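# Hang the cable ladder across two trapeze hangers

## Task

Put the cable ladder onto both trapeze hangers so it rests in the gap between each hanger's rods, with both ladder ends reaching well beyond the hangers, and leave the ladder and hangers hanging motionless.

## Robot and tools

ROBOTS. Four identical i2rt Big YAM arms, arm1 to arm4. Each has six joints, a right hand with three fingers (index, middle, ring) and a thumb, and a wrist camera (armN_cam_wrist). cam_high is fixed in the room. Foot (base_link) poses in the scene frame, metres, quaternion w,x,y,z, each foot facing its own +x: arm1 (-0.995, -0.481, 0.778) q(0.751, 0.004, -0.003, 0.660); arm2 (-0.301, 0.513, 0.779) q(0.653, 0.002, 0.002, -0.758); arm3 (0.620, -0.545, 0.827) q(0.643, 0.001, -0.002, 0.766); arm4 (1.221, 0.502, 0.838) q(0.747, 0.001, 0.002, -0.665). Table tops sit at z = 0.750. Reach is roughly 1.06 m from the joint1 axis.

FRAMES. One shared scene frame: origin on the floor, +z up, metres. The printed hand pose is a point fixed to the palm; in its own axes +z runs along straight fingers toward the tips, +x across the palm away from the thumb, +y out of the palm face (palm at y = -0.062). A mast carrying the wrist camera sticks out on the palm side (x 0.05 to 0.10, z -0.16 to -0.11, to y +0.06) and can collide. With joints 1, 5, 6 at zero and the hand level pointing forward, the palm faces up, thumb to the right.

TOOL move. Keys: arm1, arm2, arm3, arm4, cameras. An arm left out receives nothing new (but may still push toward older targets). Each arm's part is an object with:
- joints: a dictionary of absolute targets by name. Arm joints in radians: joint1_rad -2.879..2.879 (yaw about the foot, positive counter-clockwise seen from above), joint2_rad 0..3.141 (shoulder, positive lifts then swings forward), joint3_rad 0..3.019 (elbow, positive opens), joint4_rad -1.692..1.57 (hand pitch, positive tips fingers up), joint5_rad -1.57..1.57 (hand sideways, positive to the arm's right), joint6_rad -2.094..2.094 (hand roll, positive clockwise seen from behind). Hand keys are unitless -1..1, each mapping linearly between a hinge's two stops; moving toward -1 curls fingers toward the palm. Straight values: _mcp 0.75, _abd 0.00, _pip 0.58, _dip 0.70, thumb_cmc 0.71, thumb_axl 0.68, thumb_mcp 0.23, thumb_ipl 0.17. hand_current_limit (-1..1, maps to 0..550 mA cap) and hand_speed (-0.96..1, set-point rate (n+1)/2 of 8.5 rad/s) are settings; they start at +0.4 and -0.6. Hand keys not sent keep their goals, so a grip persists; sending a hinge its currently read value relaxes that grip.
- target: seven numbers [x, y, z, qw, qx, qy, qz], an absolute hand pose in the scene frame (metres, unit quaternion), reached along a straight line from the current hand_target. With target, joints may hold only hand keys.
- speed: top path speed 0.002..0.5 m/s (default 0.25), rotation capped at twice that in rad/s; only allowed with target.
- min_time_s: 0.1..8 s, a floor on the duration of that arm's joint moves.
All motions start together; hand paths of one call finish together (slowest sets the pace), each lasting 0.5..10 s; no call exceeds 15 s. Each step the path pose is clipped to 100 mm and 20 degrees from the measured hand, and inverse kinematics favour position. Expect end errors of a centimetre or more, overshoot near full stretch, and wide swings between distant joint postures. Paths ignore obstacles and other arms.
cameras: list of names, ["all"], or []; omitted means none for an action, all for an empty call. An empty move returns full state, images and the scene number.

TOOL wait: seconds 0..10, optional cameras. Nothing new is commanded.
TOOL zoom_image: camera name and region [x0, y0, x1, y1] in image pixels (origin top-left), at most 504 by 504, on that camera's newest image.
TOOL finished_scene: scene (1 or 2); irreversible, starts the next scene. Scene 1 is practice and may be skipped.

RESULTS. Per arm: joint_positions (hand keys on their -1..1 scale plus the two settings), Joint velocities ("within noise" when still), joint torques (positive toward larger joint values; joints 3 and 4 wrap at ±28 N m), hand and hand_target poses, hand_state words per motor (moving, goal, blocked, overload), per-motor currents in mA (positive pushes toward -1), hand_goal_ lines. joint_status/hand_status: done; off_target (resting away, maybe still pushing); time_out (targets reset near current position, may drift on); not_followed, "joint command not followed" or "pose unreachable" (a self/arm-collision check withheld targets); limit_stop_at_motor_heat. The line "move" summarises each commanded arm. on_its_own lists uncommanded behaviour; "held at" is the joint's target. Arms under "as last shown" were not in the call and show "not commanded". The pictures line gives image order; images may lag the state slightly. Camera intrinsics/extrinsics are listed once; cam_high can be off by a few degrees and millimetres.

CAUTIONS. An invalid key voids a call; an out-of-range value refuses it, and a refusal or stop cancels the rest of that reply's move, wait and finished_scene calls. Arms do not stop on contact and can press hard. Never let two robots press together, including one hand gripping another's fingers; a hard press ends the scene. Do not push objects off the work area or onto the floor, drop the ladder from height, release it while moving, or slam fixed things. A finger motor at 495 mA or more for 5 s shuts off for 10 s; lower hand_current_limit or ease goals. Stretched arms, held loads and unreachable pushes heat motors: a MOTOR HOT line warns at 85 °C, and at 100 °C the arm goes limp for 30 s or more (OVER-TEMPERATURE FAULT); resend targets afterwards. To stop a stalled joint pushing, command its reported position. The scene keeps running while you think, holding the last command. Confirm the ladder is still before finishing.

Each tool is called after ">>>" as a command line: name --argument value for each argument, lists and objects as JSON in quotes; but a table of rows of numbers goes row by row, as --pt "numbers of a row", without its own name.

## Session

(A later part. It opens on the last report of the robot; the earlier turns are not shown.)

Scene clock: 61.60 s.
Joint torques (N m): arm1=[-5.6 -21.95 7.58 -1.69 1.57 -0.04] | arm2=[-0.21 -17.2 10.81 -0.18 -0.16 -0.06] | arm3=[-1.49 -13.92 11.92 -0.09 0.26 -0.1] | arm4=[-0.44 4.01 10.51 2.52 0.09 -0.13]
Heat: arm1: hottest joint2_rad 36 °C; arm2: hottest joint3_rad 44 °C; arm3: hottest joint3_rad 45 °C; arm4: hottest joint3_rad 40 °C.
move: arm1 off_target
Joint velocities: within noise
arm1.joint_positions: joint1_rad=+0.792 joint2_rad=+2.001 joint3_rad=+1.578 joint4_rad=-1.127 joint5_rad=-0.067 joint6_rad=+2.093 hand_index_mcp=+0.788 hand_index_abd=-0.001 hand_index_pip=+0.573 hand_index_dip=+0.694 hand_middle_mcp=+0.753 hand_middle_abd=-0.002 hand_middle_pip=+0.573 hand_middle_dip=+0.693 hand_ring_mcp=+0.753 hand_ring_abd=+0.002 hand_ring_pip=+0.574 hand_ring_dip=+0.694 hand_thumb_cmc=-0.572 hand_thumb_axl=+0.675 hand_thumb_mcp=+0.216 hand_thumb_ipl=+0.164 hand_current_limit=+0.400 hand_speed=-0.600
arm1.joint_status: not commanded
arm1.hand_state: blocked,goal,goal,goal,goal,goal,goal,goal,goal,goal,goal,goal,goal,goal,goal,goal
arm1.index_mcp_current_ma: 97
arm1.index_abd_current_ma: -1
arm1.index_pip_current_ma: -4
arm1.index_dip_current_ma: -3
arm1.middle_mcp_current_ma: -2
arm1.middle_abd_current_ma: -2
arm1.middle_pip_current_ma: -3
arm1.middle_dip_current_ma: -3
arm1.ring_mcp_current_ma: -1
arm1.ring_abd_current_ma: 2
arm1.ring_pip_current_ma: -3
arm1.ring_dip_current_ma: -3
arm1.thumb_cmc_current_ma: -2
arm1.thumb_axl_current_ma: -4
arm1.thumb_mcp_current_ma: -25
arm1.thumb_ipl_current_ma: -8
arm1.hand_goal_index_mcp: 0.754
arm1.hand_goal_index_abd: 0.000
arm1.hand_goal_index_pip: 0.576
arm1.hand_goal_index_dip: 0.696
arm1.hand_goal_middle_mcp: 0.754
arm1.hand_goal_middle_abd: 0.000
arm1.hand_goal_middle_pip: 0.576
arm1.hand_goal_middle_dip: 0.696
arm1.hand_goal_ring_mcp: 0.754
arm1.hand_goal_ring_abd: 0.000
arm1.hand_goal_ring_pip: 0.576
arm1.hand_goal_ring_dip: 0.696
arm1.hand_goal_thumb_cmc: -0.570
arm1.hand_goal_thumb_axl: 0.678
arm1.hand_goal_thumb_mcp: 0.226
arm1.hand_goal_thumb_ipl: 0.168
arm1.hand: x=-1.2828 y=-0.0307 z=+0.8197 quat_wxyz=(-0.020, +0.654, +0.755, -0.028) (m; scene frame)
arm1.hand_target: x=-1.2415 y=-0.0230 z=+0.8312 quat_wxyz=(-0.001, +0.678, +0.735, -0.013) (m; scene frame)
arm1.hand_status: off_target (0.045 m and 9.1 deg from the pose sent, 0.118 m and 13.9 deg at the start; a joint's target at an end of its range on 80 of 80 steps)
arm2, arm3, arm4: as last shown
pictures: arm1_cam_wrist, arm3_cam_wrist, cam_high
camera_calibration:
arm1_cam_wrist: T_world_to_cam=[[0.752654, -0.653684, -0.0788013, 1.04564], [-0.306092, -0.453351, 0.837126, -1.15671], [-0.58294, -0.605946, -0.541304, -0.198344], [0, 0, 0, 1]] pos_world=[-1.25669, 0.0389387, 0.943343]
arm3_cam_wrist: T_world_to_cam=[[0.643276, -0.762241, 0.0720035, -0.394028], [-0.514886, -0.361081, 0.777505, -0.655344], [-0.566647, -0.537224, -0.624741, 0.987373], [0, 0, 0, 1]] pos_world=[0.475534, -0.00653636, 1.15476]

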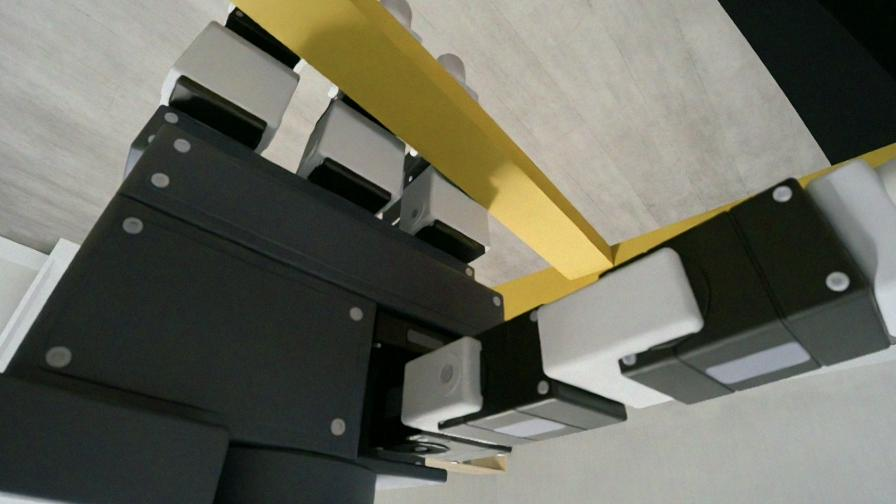

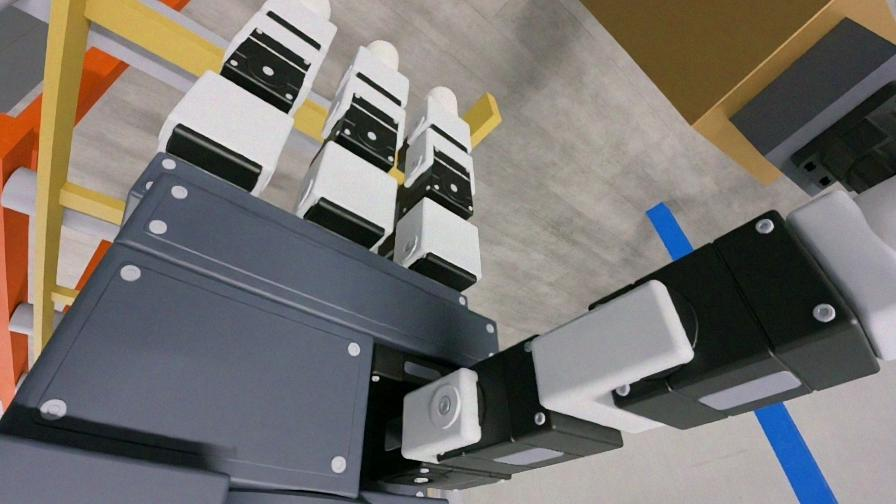

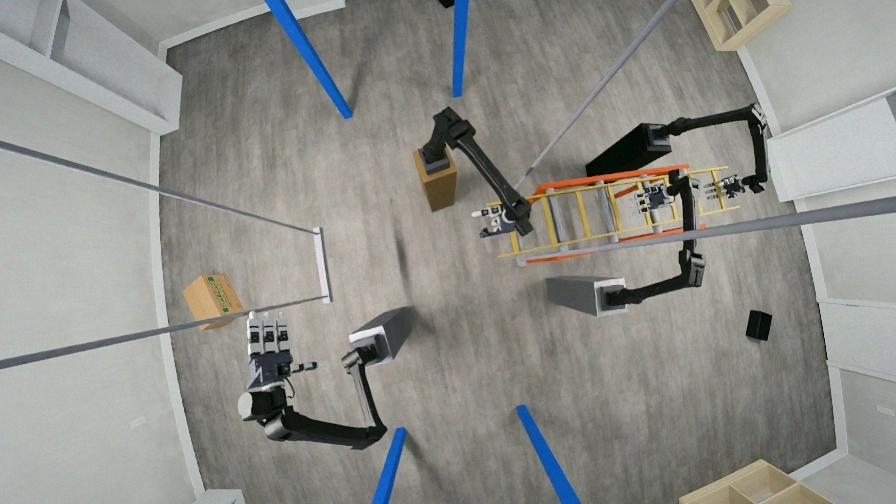

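>>> move --arm1 '{"target": [-0.985, -0.018, 0.838, 0, 0.7071, 0.7071, 0], "speed": 0.1}' --cameras '["arm1_cam_wrist", "arm3_cam_wrist", "cam_high"]'

Scene clock: 65.13 s.
Joint torques (N m): arm1=[-7.18 -18.61 9.06 -0.31 2.79 -0.75] | arm2=[-0.44 -17.26 10.84 -0.24 -0.15 -0.06] | arm3=[-1.9 -13.45 11.93 -0.06 0.28 -0.06] | arm4=[-0.38 4.07 10.54 2.51 0.08 -0.13]
Heat: arm1: hottest joint2_rad 36 °C; arm2: hottest joint3_rad 45 °C; arm3: hottest joint3_rad 45 °C; arm4: hottest joint3_rad 40 °C.
move: arm1 off_target
Joint velocities: within noise
arm1.joint_positions: joint1_rad=+0.378 joint2_rad=+1.786 joint3_rad=+1.242 joint4_rad=-1.069 joint5_rad=-0.062 joint6_rad=+1.802 hand_index_mcp=+0.792 hand_index_abd=-0.001 hand_index_pip=+0.573 hand_index_dip=+0.694 hand_middle_mcp=+0.770 hand_middle_abd=-0.002 hand_middle_pip=+0.573 hand_middle_dip=+0.693 hand_ring_mcp=+0.755 hand_ring_abd=+0.002 hand_ring_pip=+0.574 hand_ring_dip=+0.694 hand_thumb_cmc=-0.572 hand_thumb_axl=+0.675 hand_thumb_mcp=+0.216 hand_thumb_ipl=+0.164 hand_current_limit=+0.400 hand_speed=-0.600
arm1.joint_status: not commanded
arm1.hand_state: blocked,goal,goal,goal,goal,goal,goal,goal,goal,goal,goal,goal,goal,goal,goal,goal
arm1.index_mcp_current_ma: 111
arm1.index_abd_current_ma: -1
arm1.index_pip_current_ma: -4
arm1.index_dip_current_ma: -3
arm1.middle_mcp_current_ma: 37
arm1.middle_abd_current_ma: -2
arm1.middle_pip_current_ma: -3
arm1.middle_dip_current_ma: -3
arm1.ring_mcp_current_ma: 1
arm1.ring_abd_current_ma: 2
arm1.ring_pip_current_ma: -3
arm1.ring_dip_current_ma: -3
arm1.thumb_cmc_current_ma: -2
arm1.thumb_axl_current_ma: -4
arm1.thumb_mcp_current_ma: -25
arm1.thumb_ipl_current_ma: -8
arm1.hand_goal_index_mcp: 0.754
arm1.hand_goal_index_abd: 0.000
arm1.hand_goal_index_pip: 0.576
arm1.hand_goal_index_dip: 0.696
arm1.hand_goal_middle_mcp: 0.754
arm1.hand_goal_middle_abd: 0.000
arm1.hand_goal_middle_pip: 0.576
arm1.hand_goal_middle_dip: 0.696
arm1.hand_goal_ring_mcp: 0.754
arm1.hand_goal_ring_abd: 0.000
arm1.hand_goal_ring_pip: 0.576
arm1.hand_goal_ring_dip: 0.696
arm1.hand_goal_thumb_cmc: -0.570
arm1.hand_goal_thumb_axl: 0.678
arm1.hand_goal_thumb_mcp: 0.226
arm1.hand_goal_thumb_ipl: 0.168
arm1.hand: x=-1.0397 y=-0.0350 z=+0.8207 quat_wxyz=(-0.002, +0.700, +0.713, -0.034) (m; scene frame)
arm1.hand_target: x=-0.9877 y=-0.0221 z=+0.8379 quat_wxyz=(+0.003, +0.708, +0.706, -0.001) (m; scene frame)
arm1.hand_status: off_target (0.060 m and 4.1 deg from the pose sent, 0.299 m and 9.1 deg at the start; a joint's target at an end of its range on 1 of 100 steps)
arm2, arm3, arm4: as last shown
pictures: arm1_cam_wrist, arm3_cam_wrist, cam_high
camera_calibration:
arm1_cam_wrist: T_world_to_cam=[[0.667429, -0.74365, -0.0390202, 0.735594], [-0.3737, -0.3798, 0.846227, -1.16027], [-0.644116, -0.550215, -0.531392, -0.128534], [0, 0, 0, 1]] pos_world=[-1.00734, 0.0356311, 0.942256]
arm3_cam_wrist: T_world_to_cam=[[0.643276, -0.762241, 0.0720035, -0.394028], [-0.514886, -0.361081, 0.777505, -0.655344], [-0.566647, -0.537224, -0.624741, 0.987373], [0, 0, 0, 1]] pos_world=[0.475534, -0.00653636, 1.15476]

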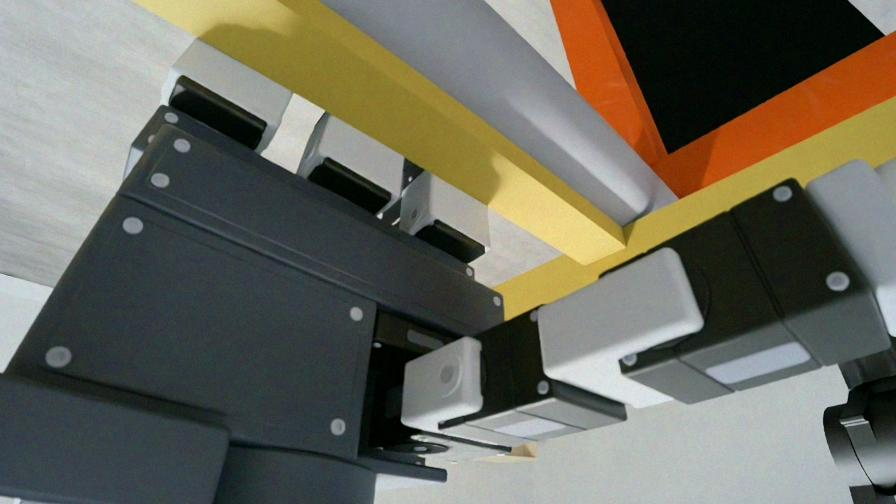

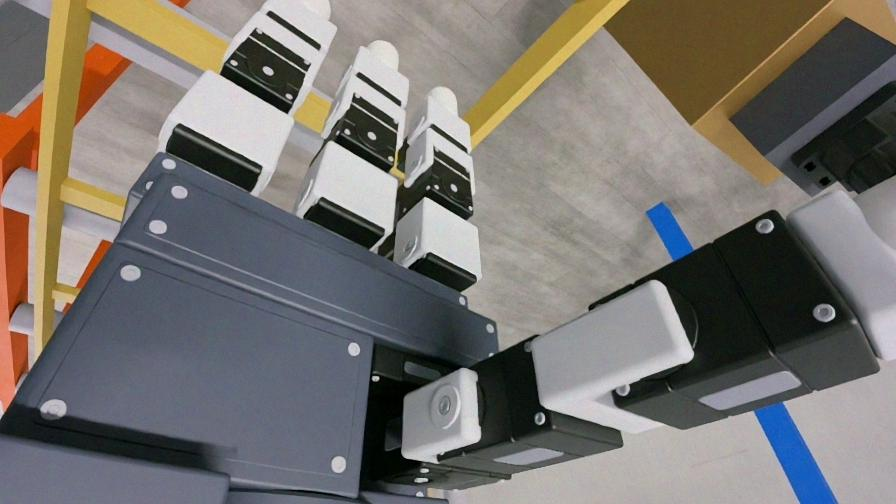

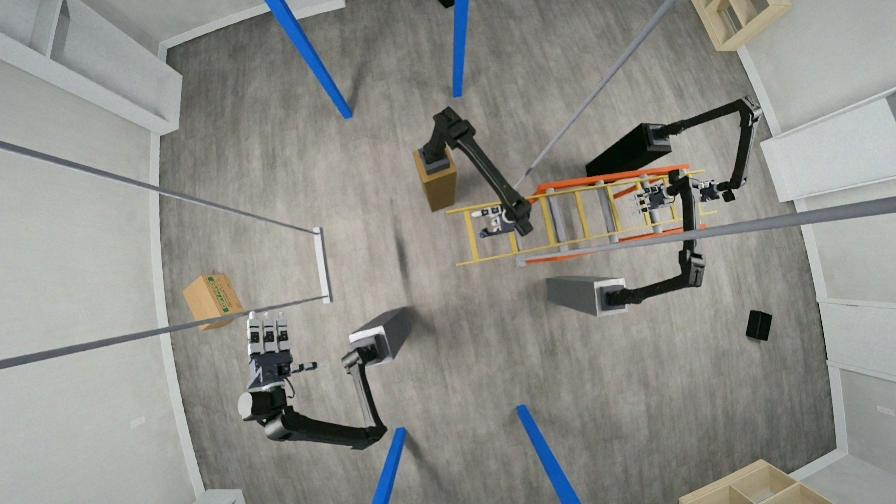

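>>> move --arm3 '{"target": [0.57, -0.055, 1.03, 0, 0.7071, 0.7071, 0], "speed": 0.15}' --cameras '["arm3_cam_wrist"]'

>>> zoom_image --camera "arm3_cam_wrist" --region '[340, 0, 680, 240]'

Scene clock: 67.53 s.
Joint torques (N m): arm1=[-7.47 -18.61 8.92 -0.27 2.78 -0.74] | arm2=[-0.32 -17.2 10.76 -0.29 -0.17 -0.08] | arm3=[-0.67 -13.57 7.87 0.27 0.22 -0.12] | arm4=[-0.32 4.07 10.55 2.51 0.09 -0.13]
Heat: arm1: hottest joint2_rad 37 °C; arm2: hottest joint3_rad 45 °C; arm3: hottest joint3_rad 45 °C; arm4: hottest joint3_rad 40 °C.
move: arm3 done
Joint velocities: within noise
arm1, arm2, arm4: as last shown
arm3.joint_positions: joint1_rad=+0.081 joint2_rad=+1.751 joint3_rad=+1.632 joint4_rad=-1.469 joint5_rad=-0.003 joint6_rad=+1.839 hand_index_mcp=+0.754 hand_index_abd=+0.001 hand_index_pip=+0.577 hand_index_dip=+0.696 hand_middle_mcp=+0.754 hand_middle_abd=+0.001 hand_middle_pip=+0.577 hand_middle_dip=+0.696 hand_ring_mcp=+0.754 hand_ring_abd=+0.001 hand_ring_pip=+0.577 hand_ring_dip=+0.696 hand_thumb_cmc=-0.569 hand_thumb_axl=+0.677 hand_thumb_mcp=+0.223 hand_thumb_ipl=+0.168 hand_current_limit=+0.400 hand_speed=-0.600
arm3.joint_status: not commanded
arm3.hand_state: goal,goal,goal,goal,goal,goal,goal,goal,goal,goal,goal,goal,goal,goal,goal,goal
arm3.index_mcp_current_ma: 0
arm3.index_abd_current_ma: 0
arm3.index_pip_current_ma: 0
arm3.index_dip_current_ma: 0
arm3.middle_mcp_current_ma: 0
arm3.middle_abd_current_ma: 0
arm3.middle_pip_current_ma: 0
arm3.middle_dip_current_ma: 0
arm3.ring_mcp_current_ma: 0
arm3.ring_abd_current_ma: 0
arm3.ring_pip_current_ma: 0
arm3.ring_dip_current_ma: 0
arm3.thumb_cmc_current_ma: 0
arm3.thumb_axl_current_ma: 0
arm3.thumb_mcp_current_ma: -2
arm3.thumb_ipl_current_ma: 0
arm3.hand_goal_index_mcp: 0.754
arm3.hand_goal_index_abd: 0.000
arm3.hand_goal_index_pip: 0.576
arm3.hand_goal_index_dip: 0.696
arm3.hand_goal_middle_mcp: 0.754
arm3.hand_goal_middle_abd: 0.000
arm3.hand_goal_middle_pip: 0.576
arm3.hand_goal_middle_dip: 0.696
arm3.hand_goal_ring_mcp: 0.754
arm3.hand_goal_ring_abd: 0.000
arm3.hand_goal_ring_pip: 0.576
arm3.hand_goal_ring_dip: 0.696
arm3.hand_goal_thumb_cmc: -0.570
arm3.hand_goal_thumb_axl: 0.678
arm3.hand_goal_thumb_mcp: 0.226
arm3.hand_goal_thumb_ipl: 0.168
arm3.hand: x=+0.5702 y=-0.0557 z=+1.0274 quat_wxyz=(+0.005, +0.712, +0.702, -0.004) (m; scene frame)
arm3.hand_target: x=+0.5699 y=-0.0550 z=+1.0300 quat_wxyz=(+0.000, +0.707, +0.707, +0.000) (m; scene frame)
arm3.hand_status: done (0.003 m and 1.1 deg from the pose sent, 0.119 m and 2.7 deg at the start)
pictures: arm3_cam_wrist
camera_calibration:
arm3_cam_wrist: T_world_to_cam=[[0.637234, -0.769766, 0.0373217, -0.415859], [-0.504906, -0.380408, 0.774829, -0.586323], [-0.582239, -0.512592, -0.631068, 1.07706], [0, 0, 0, 1]] pos_world=[0.596068, 0.00893519, 1.14952]

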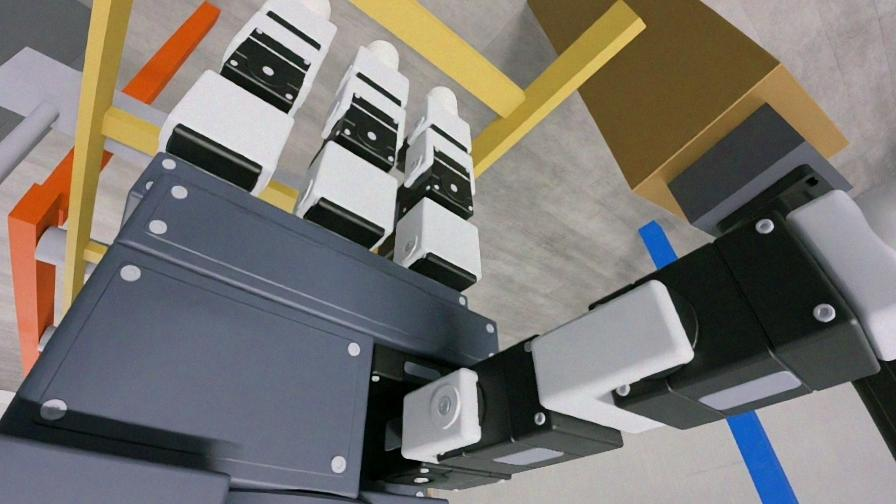

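Scaled by 1.482 from the camera's 896x504 image, which has a finer 1280x720 frame.

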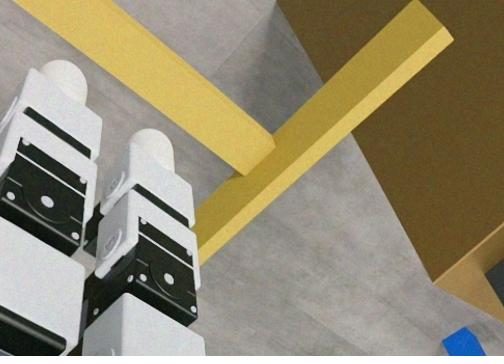

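>>> move --arm3 '{"target": [0.529, -0.066, 0.98, 0, 0.7071, 0.7071, 0], "speed": 0.15}'

>>> move --arm3 '{"target": [0.529, -0.066, 0.832, 0, 0.7071, 0.7071, 0], "speed": 0.15}' --cameras '["arm3_cam_wrist"]'

Scene clock: 68.97 s.
Joint torques (N m): arm1=[-7.47 -18.73 9.07 -0.16 2.76 -0.74] | arm2=[-0.62 -17.08 10.85 -0.24 -0.16 -0.05] | arm3=[-1.61 -11.34 7.8 0.46 0.23 0.14] | arm4=[-0.44 4.01 10.55 2.52 0.09 -0.14]
Heat: arm1: hottest joint2_rad 37 °C; arm2: hottest joint3_rad 46 °C; arm3: hottest joint3_rad 45 °C; arm4: hottest joint3_rad 40 °C.
move: arm3 done
Joint velocities: within noise
arm1, arm2, arm4: as last shown
arm3.joint_positions: joint1_rad=+0.166 joint2_rad=+1.750 joint3_rad=+1.533 joint4_rad=-1.345 joint5_rad=-0.003 joint6_rad=+1.895 hand_index_mcp=+0.754 hand_index_abd=+0.001 hand_index_pip=+0.577 hand_index_dip=+0.696 hand_middle_mcp=+0.754 hand_middle_abd=+0.001 hand_middle_pip=+0.577 hand_middle_dip=+0.696 hand_ring_mcp=+0.754 hand_ring_abd=+0.001 hand_ring_pip=+0.577 hand_ring_dip=+0.696 hand_thumb_cmc=-0.569 hand_thumb_axl=+0.677 hand_thumb_mcp=+0.223 hand_thumb_ipl=+0.168 hand_current_limit=+0.400 hand_speed=-0.600
arm3.joint_status: not commanded
arm3.hand_state: goal,goal,goal,goal,goal,goal,goal,goal,goal,goal,goal,goal,goal,goal,goal,goal
arm3.index_mcp_current_ma: 0
arm3.index_abd_current_ma: 0
arm3.index_pip_current_ma: 0
arm3.index_dip_current_ma: 0
arm3.middle_mcp_current_ma: 0
arm3.middle_abd_current_ma: 0
arm3.middle_pip_current_ma: 0
arm3.middle_dip_current_ma: 0
arm3.ring_mcp_current_ma: 0
arm3.ring_abd_current_ma: 0
arm3.ring_pip_current_ma: 0
arm3.ring_dip_current_ma: 0
arm3.thumb_cmc_current_ma: 0
arm3.thumb_axl_current_ma: 0
arm3.thumb_mcp_current_ma: -2
arm3.thumb_ipl_current_ma: 0
arm3.hand_goal_index_mcp: 0.754
arm3.hand_goal_index_abd: 0.000
arm3.hand_goal_index_pip: 0.576
arm3.hand_goal_index_dip: 0.696
arm3.hand_goal_middle_mcp: 0.754
arm3.hand_goal_middle_abd: 0.000
arm3.hand_goal_middle_pip: 0.576
arm3.hand_goal_middle_dip: 0.696
arm3.hand_goal_ring_mcp: 0.754
arm3.hand_goal_ring_abd: 0.000
arm3.hand_goal_ring_pip: 0.576
arm3.hand_goal_ring_dip: 0.696
arm3.hand_goal_thumb_cmc: -0.570
arm3.hand_goal_thumb_axl: 0.678
arm3.hand_goal_thumb_mcp: 0.226
arm3.hand_goal_thumb_ipl: 0.168
arm3.hand: x=+0.5275 y=-0.0666 z=+0.9892 quat_wxyz=(-0.006, +0.701, +0.713, +0.002) (m; scene frame)
arm3.hand_target: x=+0.5290 y=-0.0662 z=+0.9801 quat_wxyz=(+0.000, +0.707, +0.707, +0.000) (m; scene frame)
arm3.hand_status: done (0.009 m and 1.2 deg from the pose sent, 0.064 m and 1.1 deg at the start)
pictures: none

Scene clock: 70.63 s.
Joint torques (N m): arm1=[-7.41 -18.32 9.05 -0.38 2.78 -0.75] | arm2=[-0.26 -17.26 10.76 -0.24 -0.16 -0.07] | arm3=[-0.97 -12.81 6.74 0.4 0.2 0.11] | arm4=[-0.32 3.96 10.55 2.52 0.09 -0.13]
Heat: arm1: hottest joint2_rad 37 °C; arm2: hottest joint3_rad 46 °C; arm3: hottest joint3_rad 45 °C; arm4: hottest joint3_rad 40 °C.
move: arm3 done
Joint velocities: within noise
arm1: as last shown
arm2.joint_positions: joint1_rad=-0.231 joint2_rad=+1.863 joint3_rad=+1.816 joint4_rad=-1.551 joint5_rad=-0.002 joint6_rad=-1.949 hand_index_mcp=+0.755 hand_index_abd=+0.000 hand_index_pip=+0.573 hand_index_dip=+0.693 hand_middle_mcp=+0.755 hand_middle_abd=+0.003 hand_middle_pip=+0.573 hand_middle_dip=+0.694 hand_ring_mcp=+0.753 hand_ring_abd=+0.003 hand_ring_pip=+0.573 hand_ring_dip=+0.693 hand_thumb_cmc=-0.571 hand_thumb_axl=+0.678 hand_thumb_mcp=+0.216 hand_thumb_ipl=+0.164 hand_current_limit=+0.400 hand_speed=-0.600
arm2.joint_status: not commanded
arm2.hand_state: goal,goal,goal,goal,goal,goal,goal,goal,goal,goal,goal,goal,goal,goal,goal,goal
arm2.index_mcp_current_ma: 3
arm2.index_abd_current_ma: 1
arm2.index_pip_current_ma: -7
arm2.index_dip_current_ma: -7
arm2.middle_mcp_current_ma: 3
arm2.middle_abd_current_ma: 6
arm2.middle_pip_current_ma: -7
arm2.middle_dip_current_ma: -5
arm2.ring_mcp_current_ma: -3
arm2.ring_abd_current_ma: 6
arm2.ring_pip_current_ma: -9
arm2.ring_dip_current_ma: -7
arm2.thumb_cmc_current_ma: -3
arm2.thumb_axl_current_ma: -1
arm2.thumb_mcp_current_ma: -42
arm2.thumb_ipl_current_ma: -14
arm2.hand_goal_index_mcp: 0.754
arm2.hand_goal_index_abd: 0.000
arm2.hand_goal_index_pip: 0.576
arm2.hand_goal_index_dip: 0.696
arm2.hand_goal_middle_mcp: 0.754
arm2.hand_goal_middle_abd: 0.000
arm2.hand_goal_middle_pip: 0.576
arm2.hand_goal_middle_dip: 0.696
arm2.hand_goal_ring_mcp: 0.754
arm2.hand_goal_ring_abd: 0.000
arm2.hand_goal_ring_pip: 0.576
arm2.hand_goal_ring_dip: 0.696
arm2.hand_goal_thumb_cmc: -0.570
arm2.hand_goal_thumb_axl: 0.678
arm2.hand_goal_thumb_mcp: 0.226
arm2.hand_goal_thumb_ipl: 0.168
arm2.hand: x=-0.4288 y=-0.0414 z=+0.9845 quat_wxyz=(-0.006, +0.708, +0.706, +0.015) (m; scene frame)
arm2.hand_target: x=-0.4369 y=-0.0474 z=+1.0000 quat_wxyz=(+0.000, +0.707, +0.707, +0.000) (m; scene frame)
arm2.hand_status: not commanded
arm3.joint_positions: joint1_rad=+0.166 joint2_rad=+1.910 joint3_rad=+1.333 joint4_rad=-0.993 joint5_rad=-0.003 joint6_rad=+1.896 hand_index_mcp=+0.754 hand_index_abd=+0.001 hand_index_pip=+0.577 hand_index_dip=+0.696 hand_middle_mcp=+0.754 hand_middle_abd=+0.001 hand_middle_pip=+0.577 hand_middle_dip=+0.696 hand_ring_mcp=+0.754 hand_ring_abd=+0.001 hand_ring_pip=+0.577 hand_ring_dip=+0.696 hand_thumb_cmc=-0.569 hand_thumb_axl=+0.677 hand_thumb_mcp=+0.223 hand_thumb_ipl=+0.168 hand_current_limit=+0.400 hand_speed=-0.600
arm3.joint_status: not commanded
arm3.hand_state: goal,goal,goal,goal,goal,goal,goal,goal,goal,goal,goal,goal,goal,goal,goal,goal
arm3.index_mcp_current_ma: 0
arm3.index_abd_current_ma: 0
arm3.index_pip_current_ma: 0
arm3.index_dip_current_ma: 0
arm3.middle_mcp_current_ma: 0
arm3.middle_abd_current_ma: 0
arm3.middle_pip_current_ma: 0
arm3.middle_dip_current_ma: 0
arm3.ring_mcp_current_ma: 0
arm3.ring_abd_current_ma: 0
arm3.ring_pip_current_ma: 0
arm3.ring_dip_current_ma: 0
arm3.thumb_cmc_current_ma: 0
arm3.thumb_axl_current_ma: 0
arm3.thumb_mcp_current_ma: -2
arm3.thumb_ipl_current_ma: 0
arm3.hand_goal_index_mcp: 0.754
arm3.hand_goal_index_abd: 0.000
arm3.hand_goal_index_pip: 0.576
arm3.hand_goal_index_dip: 0.696
arm3.hand_goal_middle_mcp: 0.754
arm3.hand_goal_middle_abd: 0.000
arm3.hand_goal_middle_pip: 0.576
arm3.hand_goal_middle_dip: 0.696
arm3.hand_goal_ring_mcp: 0.754
arm3.hand_goal_ring_abd: 0.000
arm3.hand_goal_ring_pip: 0.576
arm3.hand_goal_ring_dip: 0.696
arm3.hand_goal_thumb_cmc: -0.570
arm3.hand_goal_thumb_axl: 0.678
arm3.hand_goal_thumb_mcp: 0.226
arm3.hand_goal_thumb_ipl: 0.168
arm3.hand: x=+0.5274 y=-0.0655 z=+0.8371 quat_wxyz=(-0.002, +0.702, +0.712, +0.000) (m; scene frame)
arm3.hand_target: x=+0.5290 y=-0.0660 z=+0.8321 quat_wxyz=(+0.000, +0.707, +0.707, +0.000) (m; scene frame)
arm3.hand_status: done (0.005 m and 0.9 deg from the pose sent, 0.157 m and 1.2 deg at the start)
arm4.joint_positions: joint1_rad=+0.299 joint2_rad=+0.600 joint3_rad=+1.395 joint4_rad=-1.217 joint5_rad=+0.106 joint6_rad=+1.152 hand_index_mcp=+0.755 hand_index_abd=+0.001 hand_index_pip=+0.577 hand_index_dip=+0.696 hand_middle_mcp=+0.755 hand_middle_abd=+0.001 hand_middle_pip=+0.577 hand_middle_dip=+0.696 hand_ring_mcp=+0.755 hand_ring_abd=+0.001 hand_ring_pip=+0.577 hand_ring_dip=+0.696 hand_thumb_cmc=+0.715 hand_thumb_axl=+0.677 hand_thumb_mcp=+0.226 hand_thumb_ipl=+0.168 hand_current_limit=+0.400 hand_speed=-0.600
arm4.joint_status: not commanded
arm4.hand_state: goal,goal,goal,goal,goal,goal,goal,goal,goal,goal,goal,goal,goal,goal,goal,goal
arm4.index_mcp_current_ma: 4
arm4.index_abd_current_ma: 3
arm4.index_pip_current_ma: 4
arm4.index_dip_current_ma: 0
arm4.middle_mcp_current_ma: 4
arm4.middle_abd_current_ma: 2
arm4.middle_pip_current_ma: 4
arm4.middle_dip_current_ma: 0
arm4.ring_mcp_current_ma: 4
arm4.ring_abd_current_ma: 2
arm4.ring_pip_current_ma: 4
arm4.ring_dip_current_ma: 0
arm4.thumb_cmc_current_ma: 3
arm4.thumb_axl_current_ma: -4
arm4.thumb_mcp_current_ma: -1
arm4.thumb_ipl_current_ma: -2
arm4.hand_goal_index_mcp: 0.754
arm4.hand_goal_index_abd: 0.000
arm4.hand_goal_index_pip: 0.576
arm4.hand_goal_index_dip: 0.696
arm4.hand_goal_middle_mcp: 0.754
arm4.hand_goal_middle_abd: 0.000
arm4.hand_goal_middle_pip: 0.576
arm4.hand_goal_middle_dip: 0.696
arm4.hand_goal_ring_mcp: 0.754
arm4.hand_goal_ring_abd: 0.000
arm4.hand_goal_ring_pip: 0.576
arm4.hand_goal_ring_dip: 0.696
arm4.hand_goal_thumb_cmc: 0.714
arm4.hand_goal_thumb_axl: 0.678
arm4.hand_goal_thumb_mcp: 0.226
arm4.hand_goal_thumb_ipl: 0.168
arm4.hand: x=+1.2206 y=+0.2394 z=+1.4251 quat_wxyz=(+0.415, +0.772, -0.330, +0.350) (m; scene frame)
arm4.hand_target: x=+1.2192 y=+0.2426 z=+1.4345 quat_wxyz=(+0.421, +0.767, -0.328, +0.357) (m; scene frame)
arm4.hand_status: not commanded
pictures: arm3_cam_wrist
camera_calibration:
arm3_cam_wrist: T_world_to_cam=[[0.659423, -0.751423, 0.0229198, -0.387486], [-0.490123, -0.406597, 0.771012, -0.470458], [-0.570037, -0.519656, -0.636409, 0.924628], [0, 0, 0, 1]] pos_world=[0.552007, -0.00196483, 0.960051]

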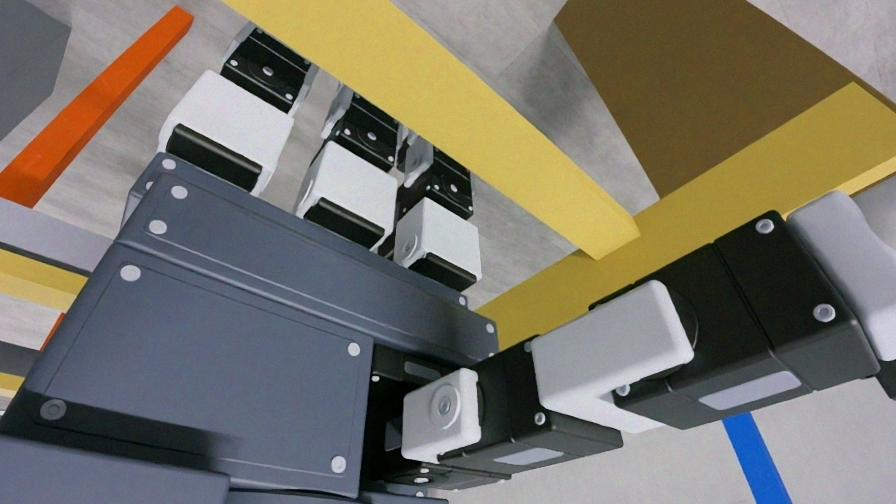

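>>> move --arm3 '{"target": [0.541, -0.066, 0.828, 0, 0.7071, 0.7071, 0], "speed": 0.1, "joints": {"hand_index_pip": -0.664, "hand_middle_pip": -0.664, "hand_ring_pip": -0.664}}' --arm1 '{"target": [-1.075, -0.035, 0.83, 0, 0.7071, 0.7071, 0], "speed": 0.1}'

>>> move --arm3 '{"joints": {"hand_index_dip": -0.1, "hand_middle_dip": -0.1, "hand_ring_dip": -0.1, "hand_thumb_mcp": -0.45, "hand_thumb_ipl": -0.2}}' --arm1 '{"target": [-1.075, -0.035, 1.0, 0, 0.7071, 0.7071, 0], "speed": 0.2}' --cameras '["arm3_cam_wrist"]'

Scene clock: 72.57 s.
Joint torques (N m): arm1=[-0.5 -15.97 10.39 0.34 0.37 0.05] | arm2=[-0.44 -17.38 10.71 -0.16 -0.15 -0.06] | arm3=[-1.9 -12.98 6.24 0.28 0.25 -0.09] | arm4=[-0.38 4.01 10.54 2.52 0.08 -0.13]
Heat: arm1: hottest joint2_rad 37 °C; arm2: hottest joint3_rad 46 °C; arm3: hottest joint3_rad 45 °C; arm4: hottest joint3_rad 40 °C.
move: arm1 off_target; arm3 done
Joint velocities: within noise
arm1.joint_positions: joint1_rad=+0.461 joint2_rad=+1.786 joint3_rad=+1.242 joint4_rad=-1.065 joint5_rad=-0.006 joint6_rad=+1.901 hand_index_mcp=+0.755 hand_index_abd=-0.001 hand_index_pip=+0.573 hand_index_dip=+0.694 hand_middle_mcp=+0.755 hand_middle_abd=-0.002 hand_middle_pip=+0.573 hand_middle_dip=+0.693 hand_ring_mcp=+0.755 hand_ring_abd=+0.002 hand_ring_pip=+0.574 hand_ring_dip=+0.694 hand_thumb_cmc=-0.572 hand_thumb_axl=+0.675 hand_thumb_mcp=+0.216 hand_thumb_ipl=+0.164 hand_current_limit=+0.400 hand_speed=-0.600
arm1.joint_status: not commanded
arm1.hand_state: goal,goal,goal,goal,goal,goal,goal,goal,goal,goal,goal,goal,goal,goal,goal,goal
arm1.index_mcp_current_ma: 2
arm1.index_abd_current_ma: -1
arm1.index_pip_current_ma: -4
arm1.index_dip_current_ma: -3
arm1.middle_mcp_current_ma: 1
arm1.middle_abd_current_ma: -2
arm1.middle_pip_current_ma: -3
arm1.middle_dip_current_ma: -3
arm1.ring_mcp_current_ma: 1
arm1.ring_abd_current_ma: 2
arm1.ring_pip_current_ma: -3
arm1.ring_dip_current_ma: -3
arm1.thumb_cmc_current_ma: -2
arm1.thumb_axl_current_ma: -4
arm1.thumb_mcp_current_ma: -25
arm1.thumb_ipl_current_ma: -8
arm1.hand_goal_index_mcp: 0.754
arm1.hand_goal_index_abd: 0.000
arm1.hand_goal_index_pip: 0.576
arm1.hand_goal_index_dip: 0.696
arm1.hand_goal_middle_mcp: 0.754
arm1.hand_goal_middle_abd: 0.000
arm1.hand_goal_middle_pip: 0.576
arm1.hand_goal_middle_dip: 0.696
arm1.hand_goal_ring_mcp: 0.754
arm1.hand_goal_ring_abd: 0.000
arm1.hand_goal_ring_pip: 0.576
arm1.hand_goal_ring_dip: 0.696
arm1.hand_goal_thumb_cmc: -0.570
arm1.hand_goal_thumb_axl: 0.678
arm1.hand_goal_thumb_mcp: 0.226
arm1.hand_goal_thumb_ipl: 0.168
arm1.hand: x=-1.0693 y=-0.0444 z=+0.8249 quat_wxyz=(+0.011, +0.706, +0.708, -0.008) (m; scene frame)
arm1.hand_target: x=-1.0750 y=-0.0351 z=+0.8302 quat_wxyz=(+0.000, +0.707, +0.707, +0.000) (m; scene frame)
arm1.hand_status: off_target (0.012 m and 1.6 deg from the pose sent, 0.036 m and 4.1 deg at the start)
arm2, arm4: as last shown
arm3.joint_positions: joint1_rad=+0.150 joint2_rad=+1.910 joint3_rad=+1.321 joint4_rad=-0.979 joint5_rad=-0.003 joint6_rad=+1.896 hand_index_mcp=+0.754 hand_index_abd=+0.001 hand_index_pip=-0.656 hand_index_dip=+0.696 hand_middle_mcp=+0.754 hand_middle_abd=+0.001 hand_middle_pip=-0.657 hand_middle_dip=+0.696 hand_ring_mcp=+0.754 hand_ring_abd=+0.001 hand_ring_pip=-0.656 hand_ring_dip=+0.696 hand_thumb_cmc=-0.569 hand_thumb_axl=+0.677 hand_thumb_mcp=+0.223 hand_thumb_ipl=+0.168 hand_current_limit=+0.400 hand_speed=-0.600
arm3.joint_status: all done
arm3.hand_state: goal,goal,goal,goal,goal,goal,goal,goal,goal,goal,goal,goal,goal,goal,goal,goal
arm3.index_mcp_current_ma: 0
arm3.index_abd_current_ma: 0
arm3.index_pip_current_ma: 6
arm3.index_dip_current_ma: 0
arm3.middle_mcp_current_ma: 0
arm3.middle_abd_current_ma: 0
arm3.middle_pip_current_ma: 5
arm3.middle_dip_current_ma: 0
arm3.ring_mcp_current_ma: 0
arm3.ring_abd_current_ma: 0
arm3.ring_pip_current_ma: 6
arm3.ring_dip_current_ma: 0
arm3.thumb_cmc_current_ma: 0
arm3.thumb_axl_current_ma: 0
arm3.thumb_mcp_current_ma: -2
arm3.thumb_ipl_current_ma: 0
arm3.hand_goal_index_mcp: 0.754
arm3.hand_goal_index_abd: 0.000
arm3.hand_goal_index_pip: -0.664
arm3.hand_goal_index_dip: 0.696
arm3.hand_goal_middle_mcp: 0.754
arm3.hand_goal_middle_abd: 0.000
arm3.hand_goal_middle_pip: -0.664
arm3.hand_goal_middle_dip: 0.696
arm3.hand_goal_ring_mcp: 0.754
arm3.hand_goal_ring_abd: 0.000
arm3.hand_goal_ring_pip: -0.664
arm3.hand_goal_ring_dip: 0.696
arm3.hand_goal_thumb_cmc: -0.570
arm3.hand_goal_thumb_axl: 0.678
arm3.hand_goal_thumb_mcp: 0.226
arm3.hand_goal_thumb_ipl: 0.168
arm3.hand: x=+0.5358 y=-0.0655 z=+0.8334 quat_wxyz=(-0.003, +0.708, +0.707, +0.001) (m; scene frame)
arm3.hand_target: x=+0.5410 y=-0.0661 z=+0.8281 quat_wxyz=(+0.000, +0.707, +0.707, +0.000) (m; scene frame)
arm3.hand_status: done (0.007 m and 0.4 deg from the pose sent, 0.016 m and 0.9 deg at the start)
pictures: none

Scene clock: 74.07 s.
Joint torques (N m): arm1=[-0.91 -16.56 14.6 -0.57 0.33 0] | arm2=[-0.26 -17.2 10.81 -0.28 -0.18 -0.07] | arm3=[-1.85 -13.04 6.32 0.28 0.24 -0.09] | arm4=[-0.44 4.01 10.58 2.51 0.08 -0.13]
Heat: arm1: hottest joint2_rad 37 °C; arm2: hottest joint3_rad 47 °C; arm3: hottest joint3_rad 45 °C; arm4: hottest joint3_rad 40 °C.
move: arm1 off_target; arm3 off_target
Joint velocities: within noise
arm1.joint_positions: joint1_rad=+0.461 joint2_rad=+1.661 joint3_rad=+1.502 joint4_rad=-1.471 joint5_rad=-0.006 joint6_rad=+1.901 hand_index_mcp=+0.755 hand_index_abd=-0.001 hand_index_pip=+0.573 hand_index_dip=+0.694 hand_middle_mcp=+0.755 hand_middle_abd=-0.001 hand_middle_pip=+0.573 hand_middle_dip=+0.693 hand_ring_mcp=+0.755 hand_ring_abd=+0.002 hand_ring_pip=+0.574 hand_ring_dip=+0.694 hand_thumb_cmc=-0.572 hand_thumb_axl=+0.675 hand_thumb_mcp=+0.217 hand_thumb_ipl=+0.164 hand_current_limit=+0.400 hand_speed=-0.600
arm1.joint_status: not commanded
arm1.hand_state: goal,goal,goal,goal,goal,goal,goal,goal,goal,goal,goal,goal,goal,goal,goal,goal
arm1.index_mcp_current_ma: 1
arm1.index_abd_current_ma: -1
arm1.index_pip_current_ma: -4
arm1.index_dip_current_ma: -3
arm1.middle_mcp_current_ma: 1
arm1.middle_abd_current_ma: -1
arm1.middle_pip_current_ma: -3
arm1.middle_dip_current_ma: -3
arm1.ring_mcp_current_ma: 1
arm1.ring_abd_current_ma: 2
arm1.ring_pip_current_ma: -3
arm1.ring_dip_current_ma: -3
arm1.thumb_cmc_current_ma: -2
arm1.thumb_axl_current_ma: -4
arm1.thumb_mcp_current_ma: -25
arm1.thumb_ipl_current_ma: -8
arm1.hand_goal_index_mcp: 0.754
arm1.hand_goal_index_abd: 0.000
arm1.hand_goal_index_pip: 0.576
arm1.hand_goal_index_dip: 0.696
arm1.hand_goal_middle_mcp: 0.754
arm1.hand_goal_middle_abd: 0.000
arm1.hand_goal_middle_pip: 0.576
arm1.hand_goal_middle_dip: 0.696
arm1.hand_goal_ring_mcp: 0.754
arm1.hand_goal_ring_abd: 0.000
arm1.hand_goal_ring_pip: 0.576
arm1.hand_goal_ring_dip: 0.696
arm1.hand_goal_thumb_cmc: -0.570
arm1.hand_goal_thumb_axl: 0.678
arm1.hand_goal_thumb_mcp: 0.226
arm1.hand_goal_thumb_ipl: 0.168
arm1.hand: x=-1.0689 y=-0.0465 z=+0.9789 quat_wxyz=(+0.021, +0.706, +0.708, -0.013) (m; scene frame)
arm1.hand_target: x=-1.0747 y=-0.0360 z=+1.0000 quat_wxyz=(+0.000, +0.707, +0.707, +0.000) (m; scene frame)
arm1.hand_status: off_target (0.025 m and 2.9 deg from the pose sent, 0.176 m and 1.6 deg at the start)
arm2, arm4: as last shown
arm3.joint_positions: joint1_rad=+0.150 joint2_rad=+1.910 joint3_rad=+1.321 joint4_rad=-0.979 joint5_rad=-0.003 joint6_rad=+1.896 hand_index_mcp=+0.789 hand_index_abd=+0.001 hand_index_pip=-0.641 hand_index_dip=-0.094 hand_middle_mcp=+0.754 hand_middle_abd=+0.001 hand_middle_pip=-0.657 hand_middle_dip=-0.097 hand_ring_mcp=+0.754 hand_ring_abd=+0.001 hand_ring_pip=-0.656 hand_ring_dip=-0.097 hand_thumb_cmc=-0.569 hand_thumb_axl=+0.678 hand_thumb_mcp=-0.369 hand_thumb_ipl=-0.183 hand_current_limit=+0.400 hand_speed=-0.600
arm3.joint_status: hand_thumb_mcp off_target (ended at -0.369, target -0.450); the others done
arm3.hand_state: blocked,goal,blocked,goal,goal,goal,goal,goal,goal,goal,goal,goal,goal,goal,blocked,goal
arm3.index_mcp_current_ma: 62
arm3.index_abd_current_ma: 0
arm3.index_pip_current_ma: 30
arm3.index_dip_current_ma: 4
arm3.middle_mcp_current_ma: 0
arm3.middle_abd_current_ma: 0
arm3.middle_pip_current_ma: 5
arm3.middle_dip_current_ma: 1
arm3.ring_mcp_current_ma: 0
arm3.ring_abd_current_ma: 0
arm3.ring_pip_current_ma: 6
arm3.ring_dip_current_ma: 1
arm3.thumb_cmc_current_ma: 0
arm3.thumb_axl_current_ma: 0
arm3.thumb_mcp_current_ma: 290
arm3.thumb_ipl_current_ma: 31
arm3.hand_goal_index_mcp: 0.754
arm3.hand_goal_index_abd: 0.000
arm3.hand_goal_index_pip: -0.664
arm3.hand_goal_index_dip: -0.100
arm3.hand_goal_middle_mcp: 0.754
arm3.hand_goal_middle_abd: 0.000
arm3.hand_goal_middle_pip: -0.664
arm3.hand_goal_middle_dip: -0.100
arm3.hand_goal_ring_mcp: 0.754
arm3.hand_goal_ring_abd: 0.000
arm3.hand_goal_ring_pip: -0.664
arm3.hand_goal_ring_dip: -0.100
arm3.hand_goal_thumb_cmc: -0.570
arm3.hand_goal_thumb_axl: 0.678
arm3.hand_goal_thumb_mcp: -0.450
arm3.hand_goal_thumb_ipl: -0.200
arm3.hand: x=+0.5358 y=-0.0655 z=+0.8334 quat_wxyz=(-0.003, +0.708, +0.707, +0.001) (m; scene frame)
arm3.hand_target: x=+0.5410 y=-0.0661 z=+0.8281 quat_wxyz=(+0.000, +0.707, +0.707, +0.000) (m; scene frame)
arm3.hand_status: not commanded
pictures: arm3_cam_wrist
camera_calibration:
arm3_cam_wrist: T_world_to_cam=[[0.647099, -0.762143, 0.0200326, -0.384714], [-0.495876, -0.400776, 0.770381, -0.459442], [-0.579111, -0.508446, -0.63727, 0.933365], [0, 0, 0, 1]] pos_world=[0.561644, -0.00277423, 0.956457]

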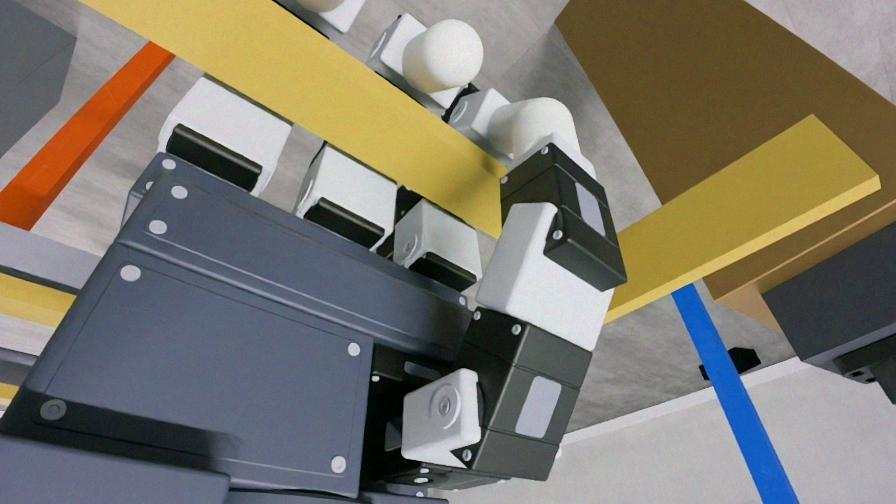

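>>> move --arm3 '{"target": [0.78, -0.070, 0.835, 0, 0.7071, 0.7071, 0], "speed": 0.08}' --cameras '["cam_high", "arm3_cam_wrist"]'

Scene clock: 78.70 s.
Joint torques (N m): arm1=[-0.56 -16.38 14.6 -0.64 0.33 0.04] | arm2=[-0.26 -17.08 10.84 -0.2 -0.17 -0.08] | arm3=[-7.82 -12.22 7.38 -0.28 1.99 -0.64] | arm4=[-0.44 4.07 10.52 2.48 0.09 -0.12]
Heat: arm1: hottest joint2_rad 36 °C; arm2: hottest joint3_rad 48 °C; arm3: hottest joint3_rad 44 °C; arm4: hottest joint3_rad 41 °C.
move: arm3 off_target
Joint velocities: within noise
arm1, arm2, arm4: as last shown
arm3.joint_positions: joint1_rad=-0.239 joint2_rad=+1.850 joint3_rad=+1.223 joint4_rad=-0.948 joint5_rad=-0.053 joint6_rad=+1.497 hand_index_mcp=+0.806 hand_index_abd=+0.001 hand_index_pip=-0.645 hand_index_dip=-0.104 hand_middle_mcp=+0.764 hand_middle_abd=+0.001 hand_middle_pip=-0.657 hand_middle_dip=-0.097 hand_ring_mcp=+0.754 hand_ring_abd=+0.001 hand_ring_pip=-0.656 hand_ring_dip=-0.097 hand_thumb_cmc=-0.569 hand_thumb_axl=+0.678 hand_thumb_mcp=-0.377 hand_thumb_ipl=-0.181 hand_current_limit=+0.400 hand_speed=-0.600
arm3.joint_status: not commanded
arm3.hand_state: blocked,goal,goal,goal,goal,goal,goal,goal,goal,goal,goal,goal,goal,goal,blocked,goal
arm3.index_mcp_current_ma: 111
arm3.index_abd_current_ma: 0
arm3.index_pip_current_ma: 22
arm3.index_dip_current_ma: -2
arm3.middle_mcp_current_ma: 10
arm3.middle_abd_current_ma: 0
arm3.middle_pip_current_ma: 5
arm3.middle_dip_current_ma: 1
arm3.ring_mcp_current_ma: 0
arm3.ring_abd_current_ma: 0
arm3.ring_pip_current_ma: 6
arm3.ring_dip_current_ma: 1
arm3.thumb_cmc_current_ma: 0
arm3.thumb_axl_current_ma: 0
arm3.thumb_mcp_current_ma: 245
arm3.thumb_ipl_current_ma: 34
arm3.hand_goal_index_mcp: 0.754
arm3.hand_goal_index_abd: 0.000
arm3.hand_goal_index_pip: -0.664
arm3.hand_goal_index_dip: -0.100
arm3.hand_goal_middle_mcp: 0.754
arm3.hand_goal_middle_abd: 0.000
arm3.hand_goal_middle_pip: -0.664
arm3.hand_goal_middle_dip: -0.100
arm3.hand_goal_ring_mcp: 0.754
arm3.hand_goal_ring_abd: 0.000
arm3.hand_goal_ring_pip: -0.664
arm3.hand_goal_ring_dip: -0.100
arm3.hand_goal_thumb_cmc: -0.570
arm3.hand_goal_thumb_axl: 0.678
arm3.hand_goal_thumb_mcp: -0.450
arm3.hand_goal_thumb_ipl: -0.200
arm3.hand: x=+0.7284 y=-0.0679 z=+0.8287 quat_wxyz=(-0.020, +0.704, +0.710, -0.017) (m; scene frame)
arm3.hand_target: x=+0.7771 y=-0.0725 z=+0.8354 quat_wxyz=(+0.001, +0.708, +0.706, -0.001) (m; scene frame)
arm3.hand_status: off_target (0.052 m and 3.1 deg from the pose sent, 0.244 m and 0.4 deg at the start)
pictures: arm3_cam_wrist, cam_high
camera_calibration:
arm3_cam_wrist: T_world_to_cam=[[0.654918, -0.755615, -0.0113141, -0.490303], [-0.453131, -0.404638, 0.794317, -0.412612], [-0.604776, -0.515086, -0.607398, 1.03414], [0, 0, 0, 1]] pos_world=[0.759564, -0.00476872, 0.950332]

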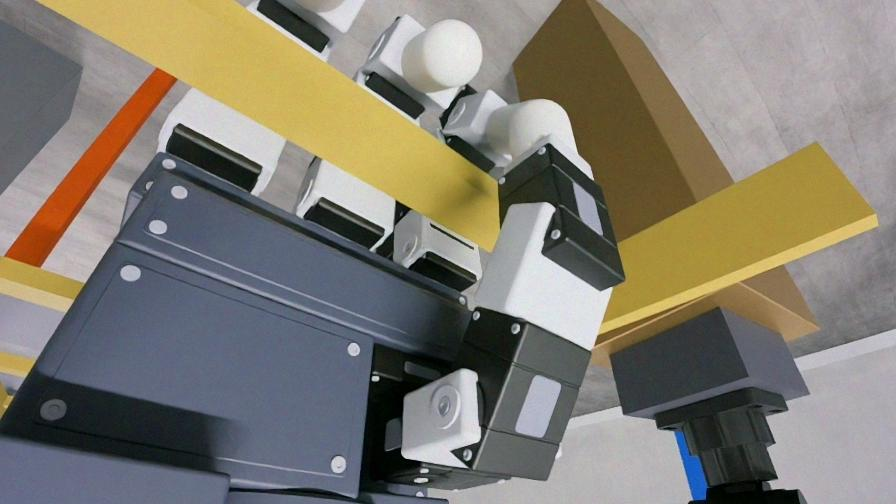

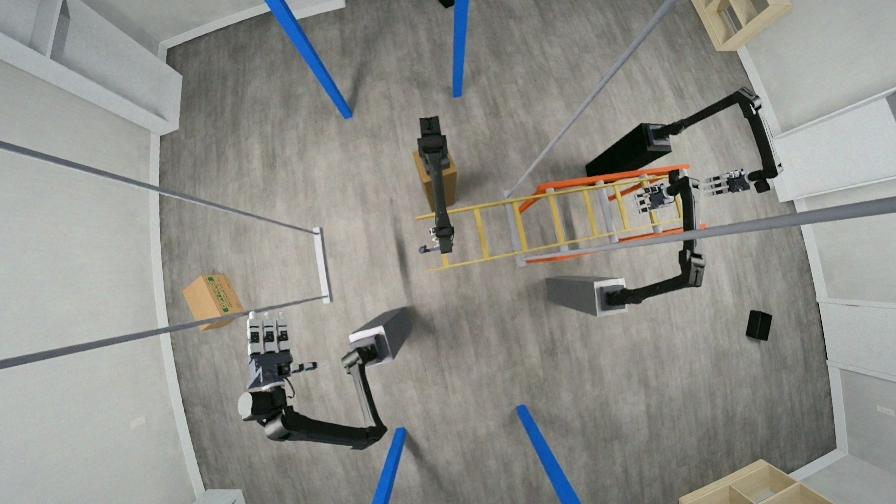

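>>> move --arm3 '{"target": [0.98, -0.072, 0.835, 0, 0.7071, 0.7071, 0], "speed": 0.08}' --cameras '["cam_high", "arm3_cam_wrist"]'

Scene clock: 81.83 s.
Joint torques (N m): arm1=[-0.62 -16.26 14.68 -0.61 0.37 0.03] | arm2=[-0.56 -17.38 10.85 -0.35 -0.17 -0.08] | arm3=[-12.4 -11.05 11.63 0.94 2.89 -1.1] | arm4=[-0.44 4.01 10.56 2.51 0.09 -0.13]
Heat: arm1: hottest joint3_rad 37 °C; arm2: hottest joint3_rad 48 °C; arm3: hottest joint3_rad 44 °C; arm4: hottest joint3_rad 41 °C.
move: arm3 off_target
Joint velocities: within noise
arm1, arm2, arm4: as last shown
arm3.joint_positions: joint1_rad=-0.505 joint2_rad=+1.905 joint3_rad=+1.304 joint4_rad=-1.042 joint5_rad=-0.071 joint6_rad=+1.230 hand_index_mcp=+0.811 hand_index_abd=+0.001 hand_index_pip=-0.646 hand_index_dip=-0.104 hand_middle_mcp=+0.764 hand_middle_abd=+0.001 hand_middle_pip=-0.657 hand_middle_dip=-0.097 hand_ring_mcp=+0.754 hand_ring_abd=+0.001 hand_ring_pip=-0.656 hand_ring_dip=-0.097 hand_thumb_cmc=-0.571 hand_thumb_axl=+0.678 hand_thumb_mcp=-0.382 hand_thumb_ipl=-0.181 hand_current_limit=+0.400 hand_speed=-0.600
arm3.joint_status: not commanded
arm3.hand_state: blocked,goal,goal,goal,goal,goal,goal,goal,goal,goal,goal,goal,goal,goal,blocked,goal
arm3.index_mcp_current_ma: 125
arm3.index_abd_current_ma: 0
arm3.index_pip_current_ma: 20
arm3.index_dip_current_ma: -2
arm3.middle_mcp_current_ma: 10
arm3.middle_abd_current_ma: 0
arm3.middle_pip_current_ma: 5
arm3.middle_dip_current_ma: 1
arm3.ring_mcp_current_ma: 0
arm3.ring_abd_current_ma: 0
arm3.ring_pip_current_ma: 6
arm3.ring_dip_current_ma: 1
arm3.thumb_cmc_current_ma: -1
arm3.thumb_axl_current_ma: 0
arm3.thumb_mcp_current_ma: 221
arm3.thumb_ipl_current_ma: 34
arm3.hand_goal_index_mcp: 0.754
arm3.hand_goal_index_abd: 0.000
arm3.hand_goal_index_pip: -0.664
arm3.hand_goal_index_dip: -0.100
arm3.hand_goal_middle_mcp: 0.754
arm3.hand_goal_middle_abd: 0.000
arm3.hand_goal_middle_pip: -0.664
arm3.hand_goal_middle_dip: -0.100
arm3.hand_goal_ring_mcp: 0.754
arm3.hand_goal_ring_abd: 0.000
arm3.hand_goal_ring_pip: -0.664
arm3.hand_goal_ring_dip: -0.100
arm3.hand_goal_thumb_cmc: -0.570
arm3.hand_goal_thumb_axl: 0.678
arm3.hand_goal_thumb_mcp: -0.450
arm3.hand_goal_thumb_ipl: -0.200
arm3.hand: x=+0.8584 y=-0.0838 z=+0.8258 quat_wxyz=(-0.018, +0.704, +0.709, -0.046) (m; scene frame)
arm3.hand_target: x=+0.9490 y=-0.0855 z=+0.8380 quat_wxyz=(+0.005, +0.710, +0.705, -0.001) (m; scene frame)
arm3.hand_status: off_target (0.123 m and 5.7 deg from the pose sent, 0.252 m and 3.1 deg at the start; pose on its path clipped on 38 of 92 steps)
pictures: arm3_cam_wrist, cam_high
camera_calibration:
arm3_cam_wrist: T_world_to_cam=[[0.654676, -0.755908, -0.00168297, -0.595203], [-0.423191, -0.36836, 0.82778, -0.408056], [-0.626345, -0.541215, -0.56105, 1.08089], [0, 0, 0, 1]] pos_world=[0.893992, -0.0152342, 0.943214]

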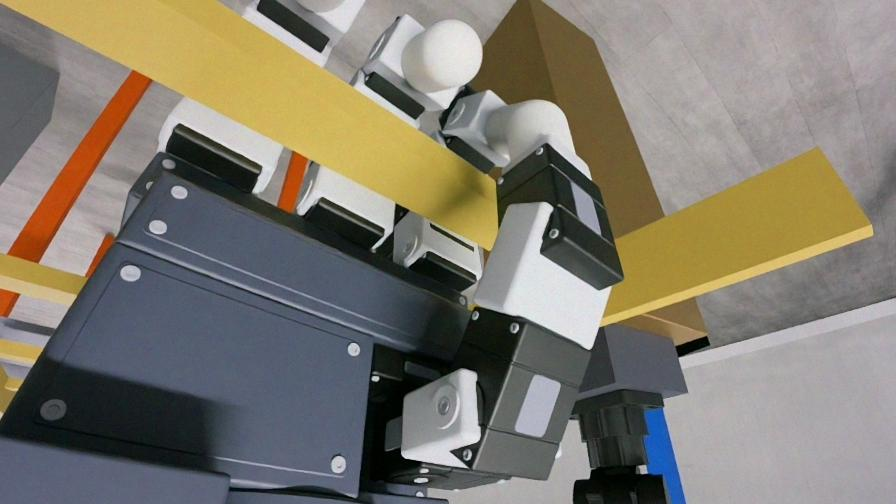

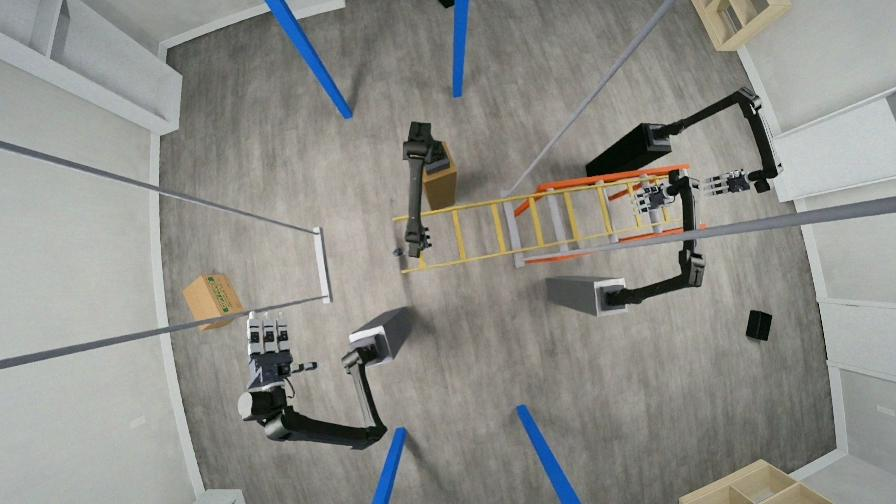

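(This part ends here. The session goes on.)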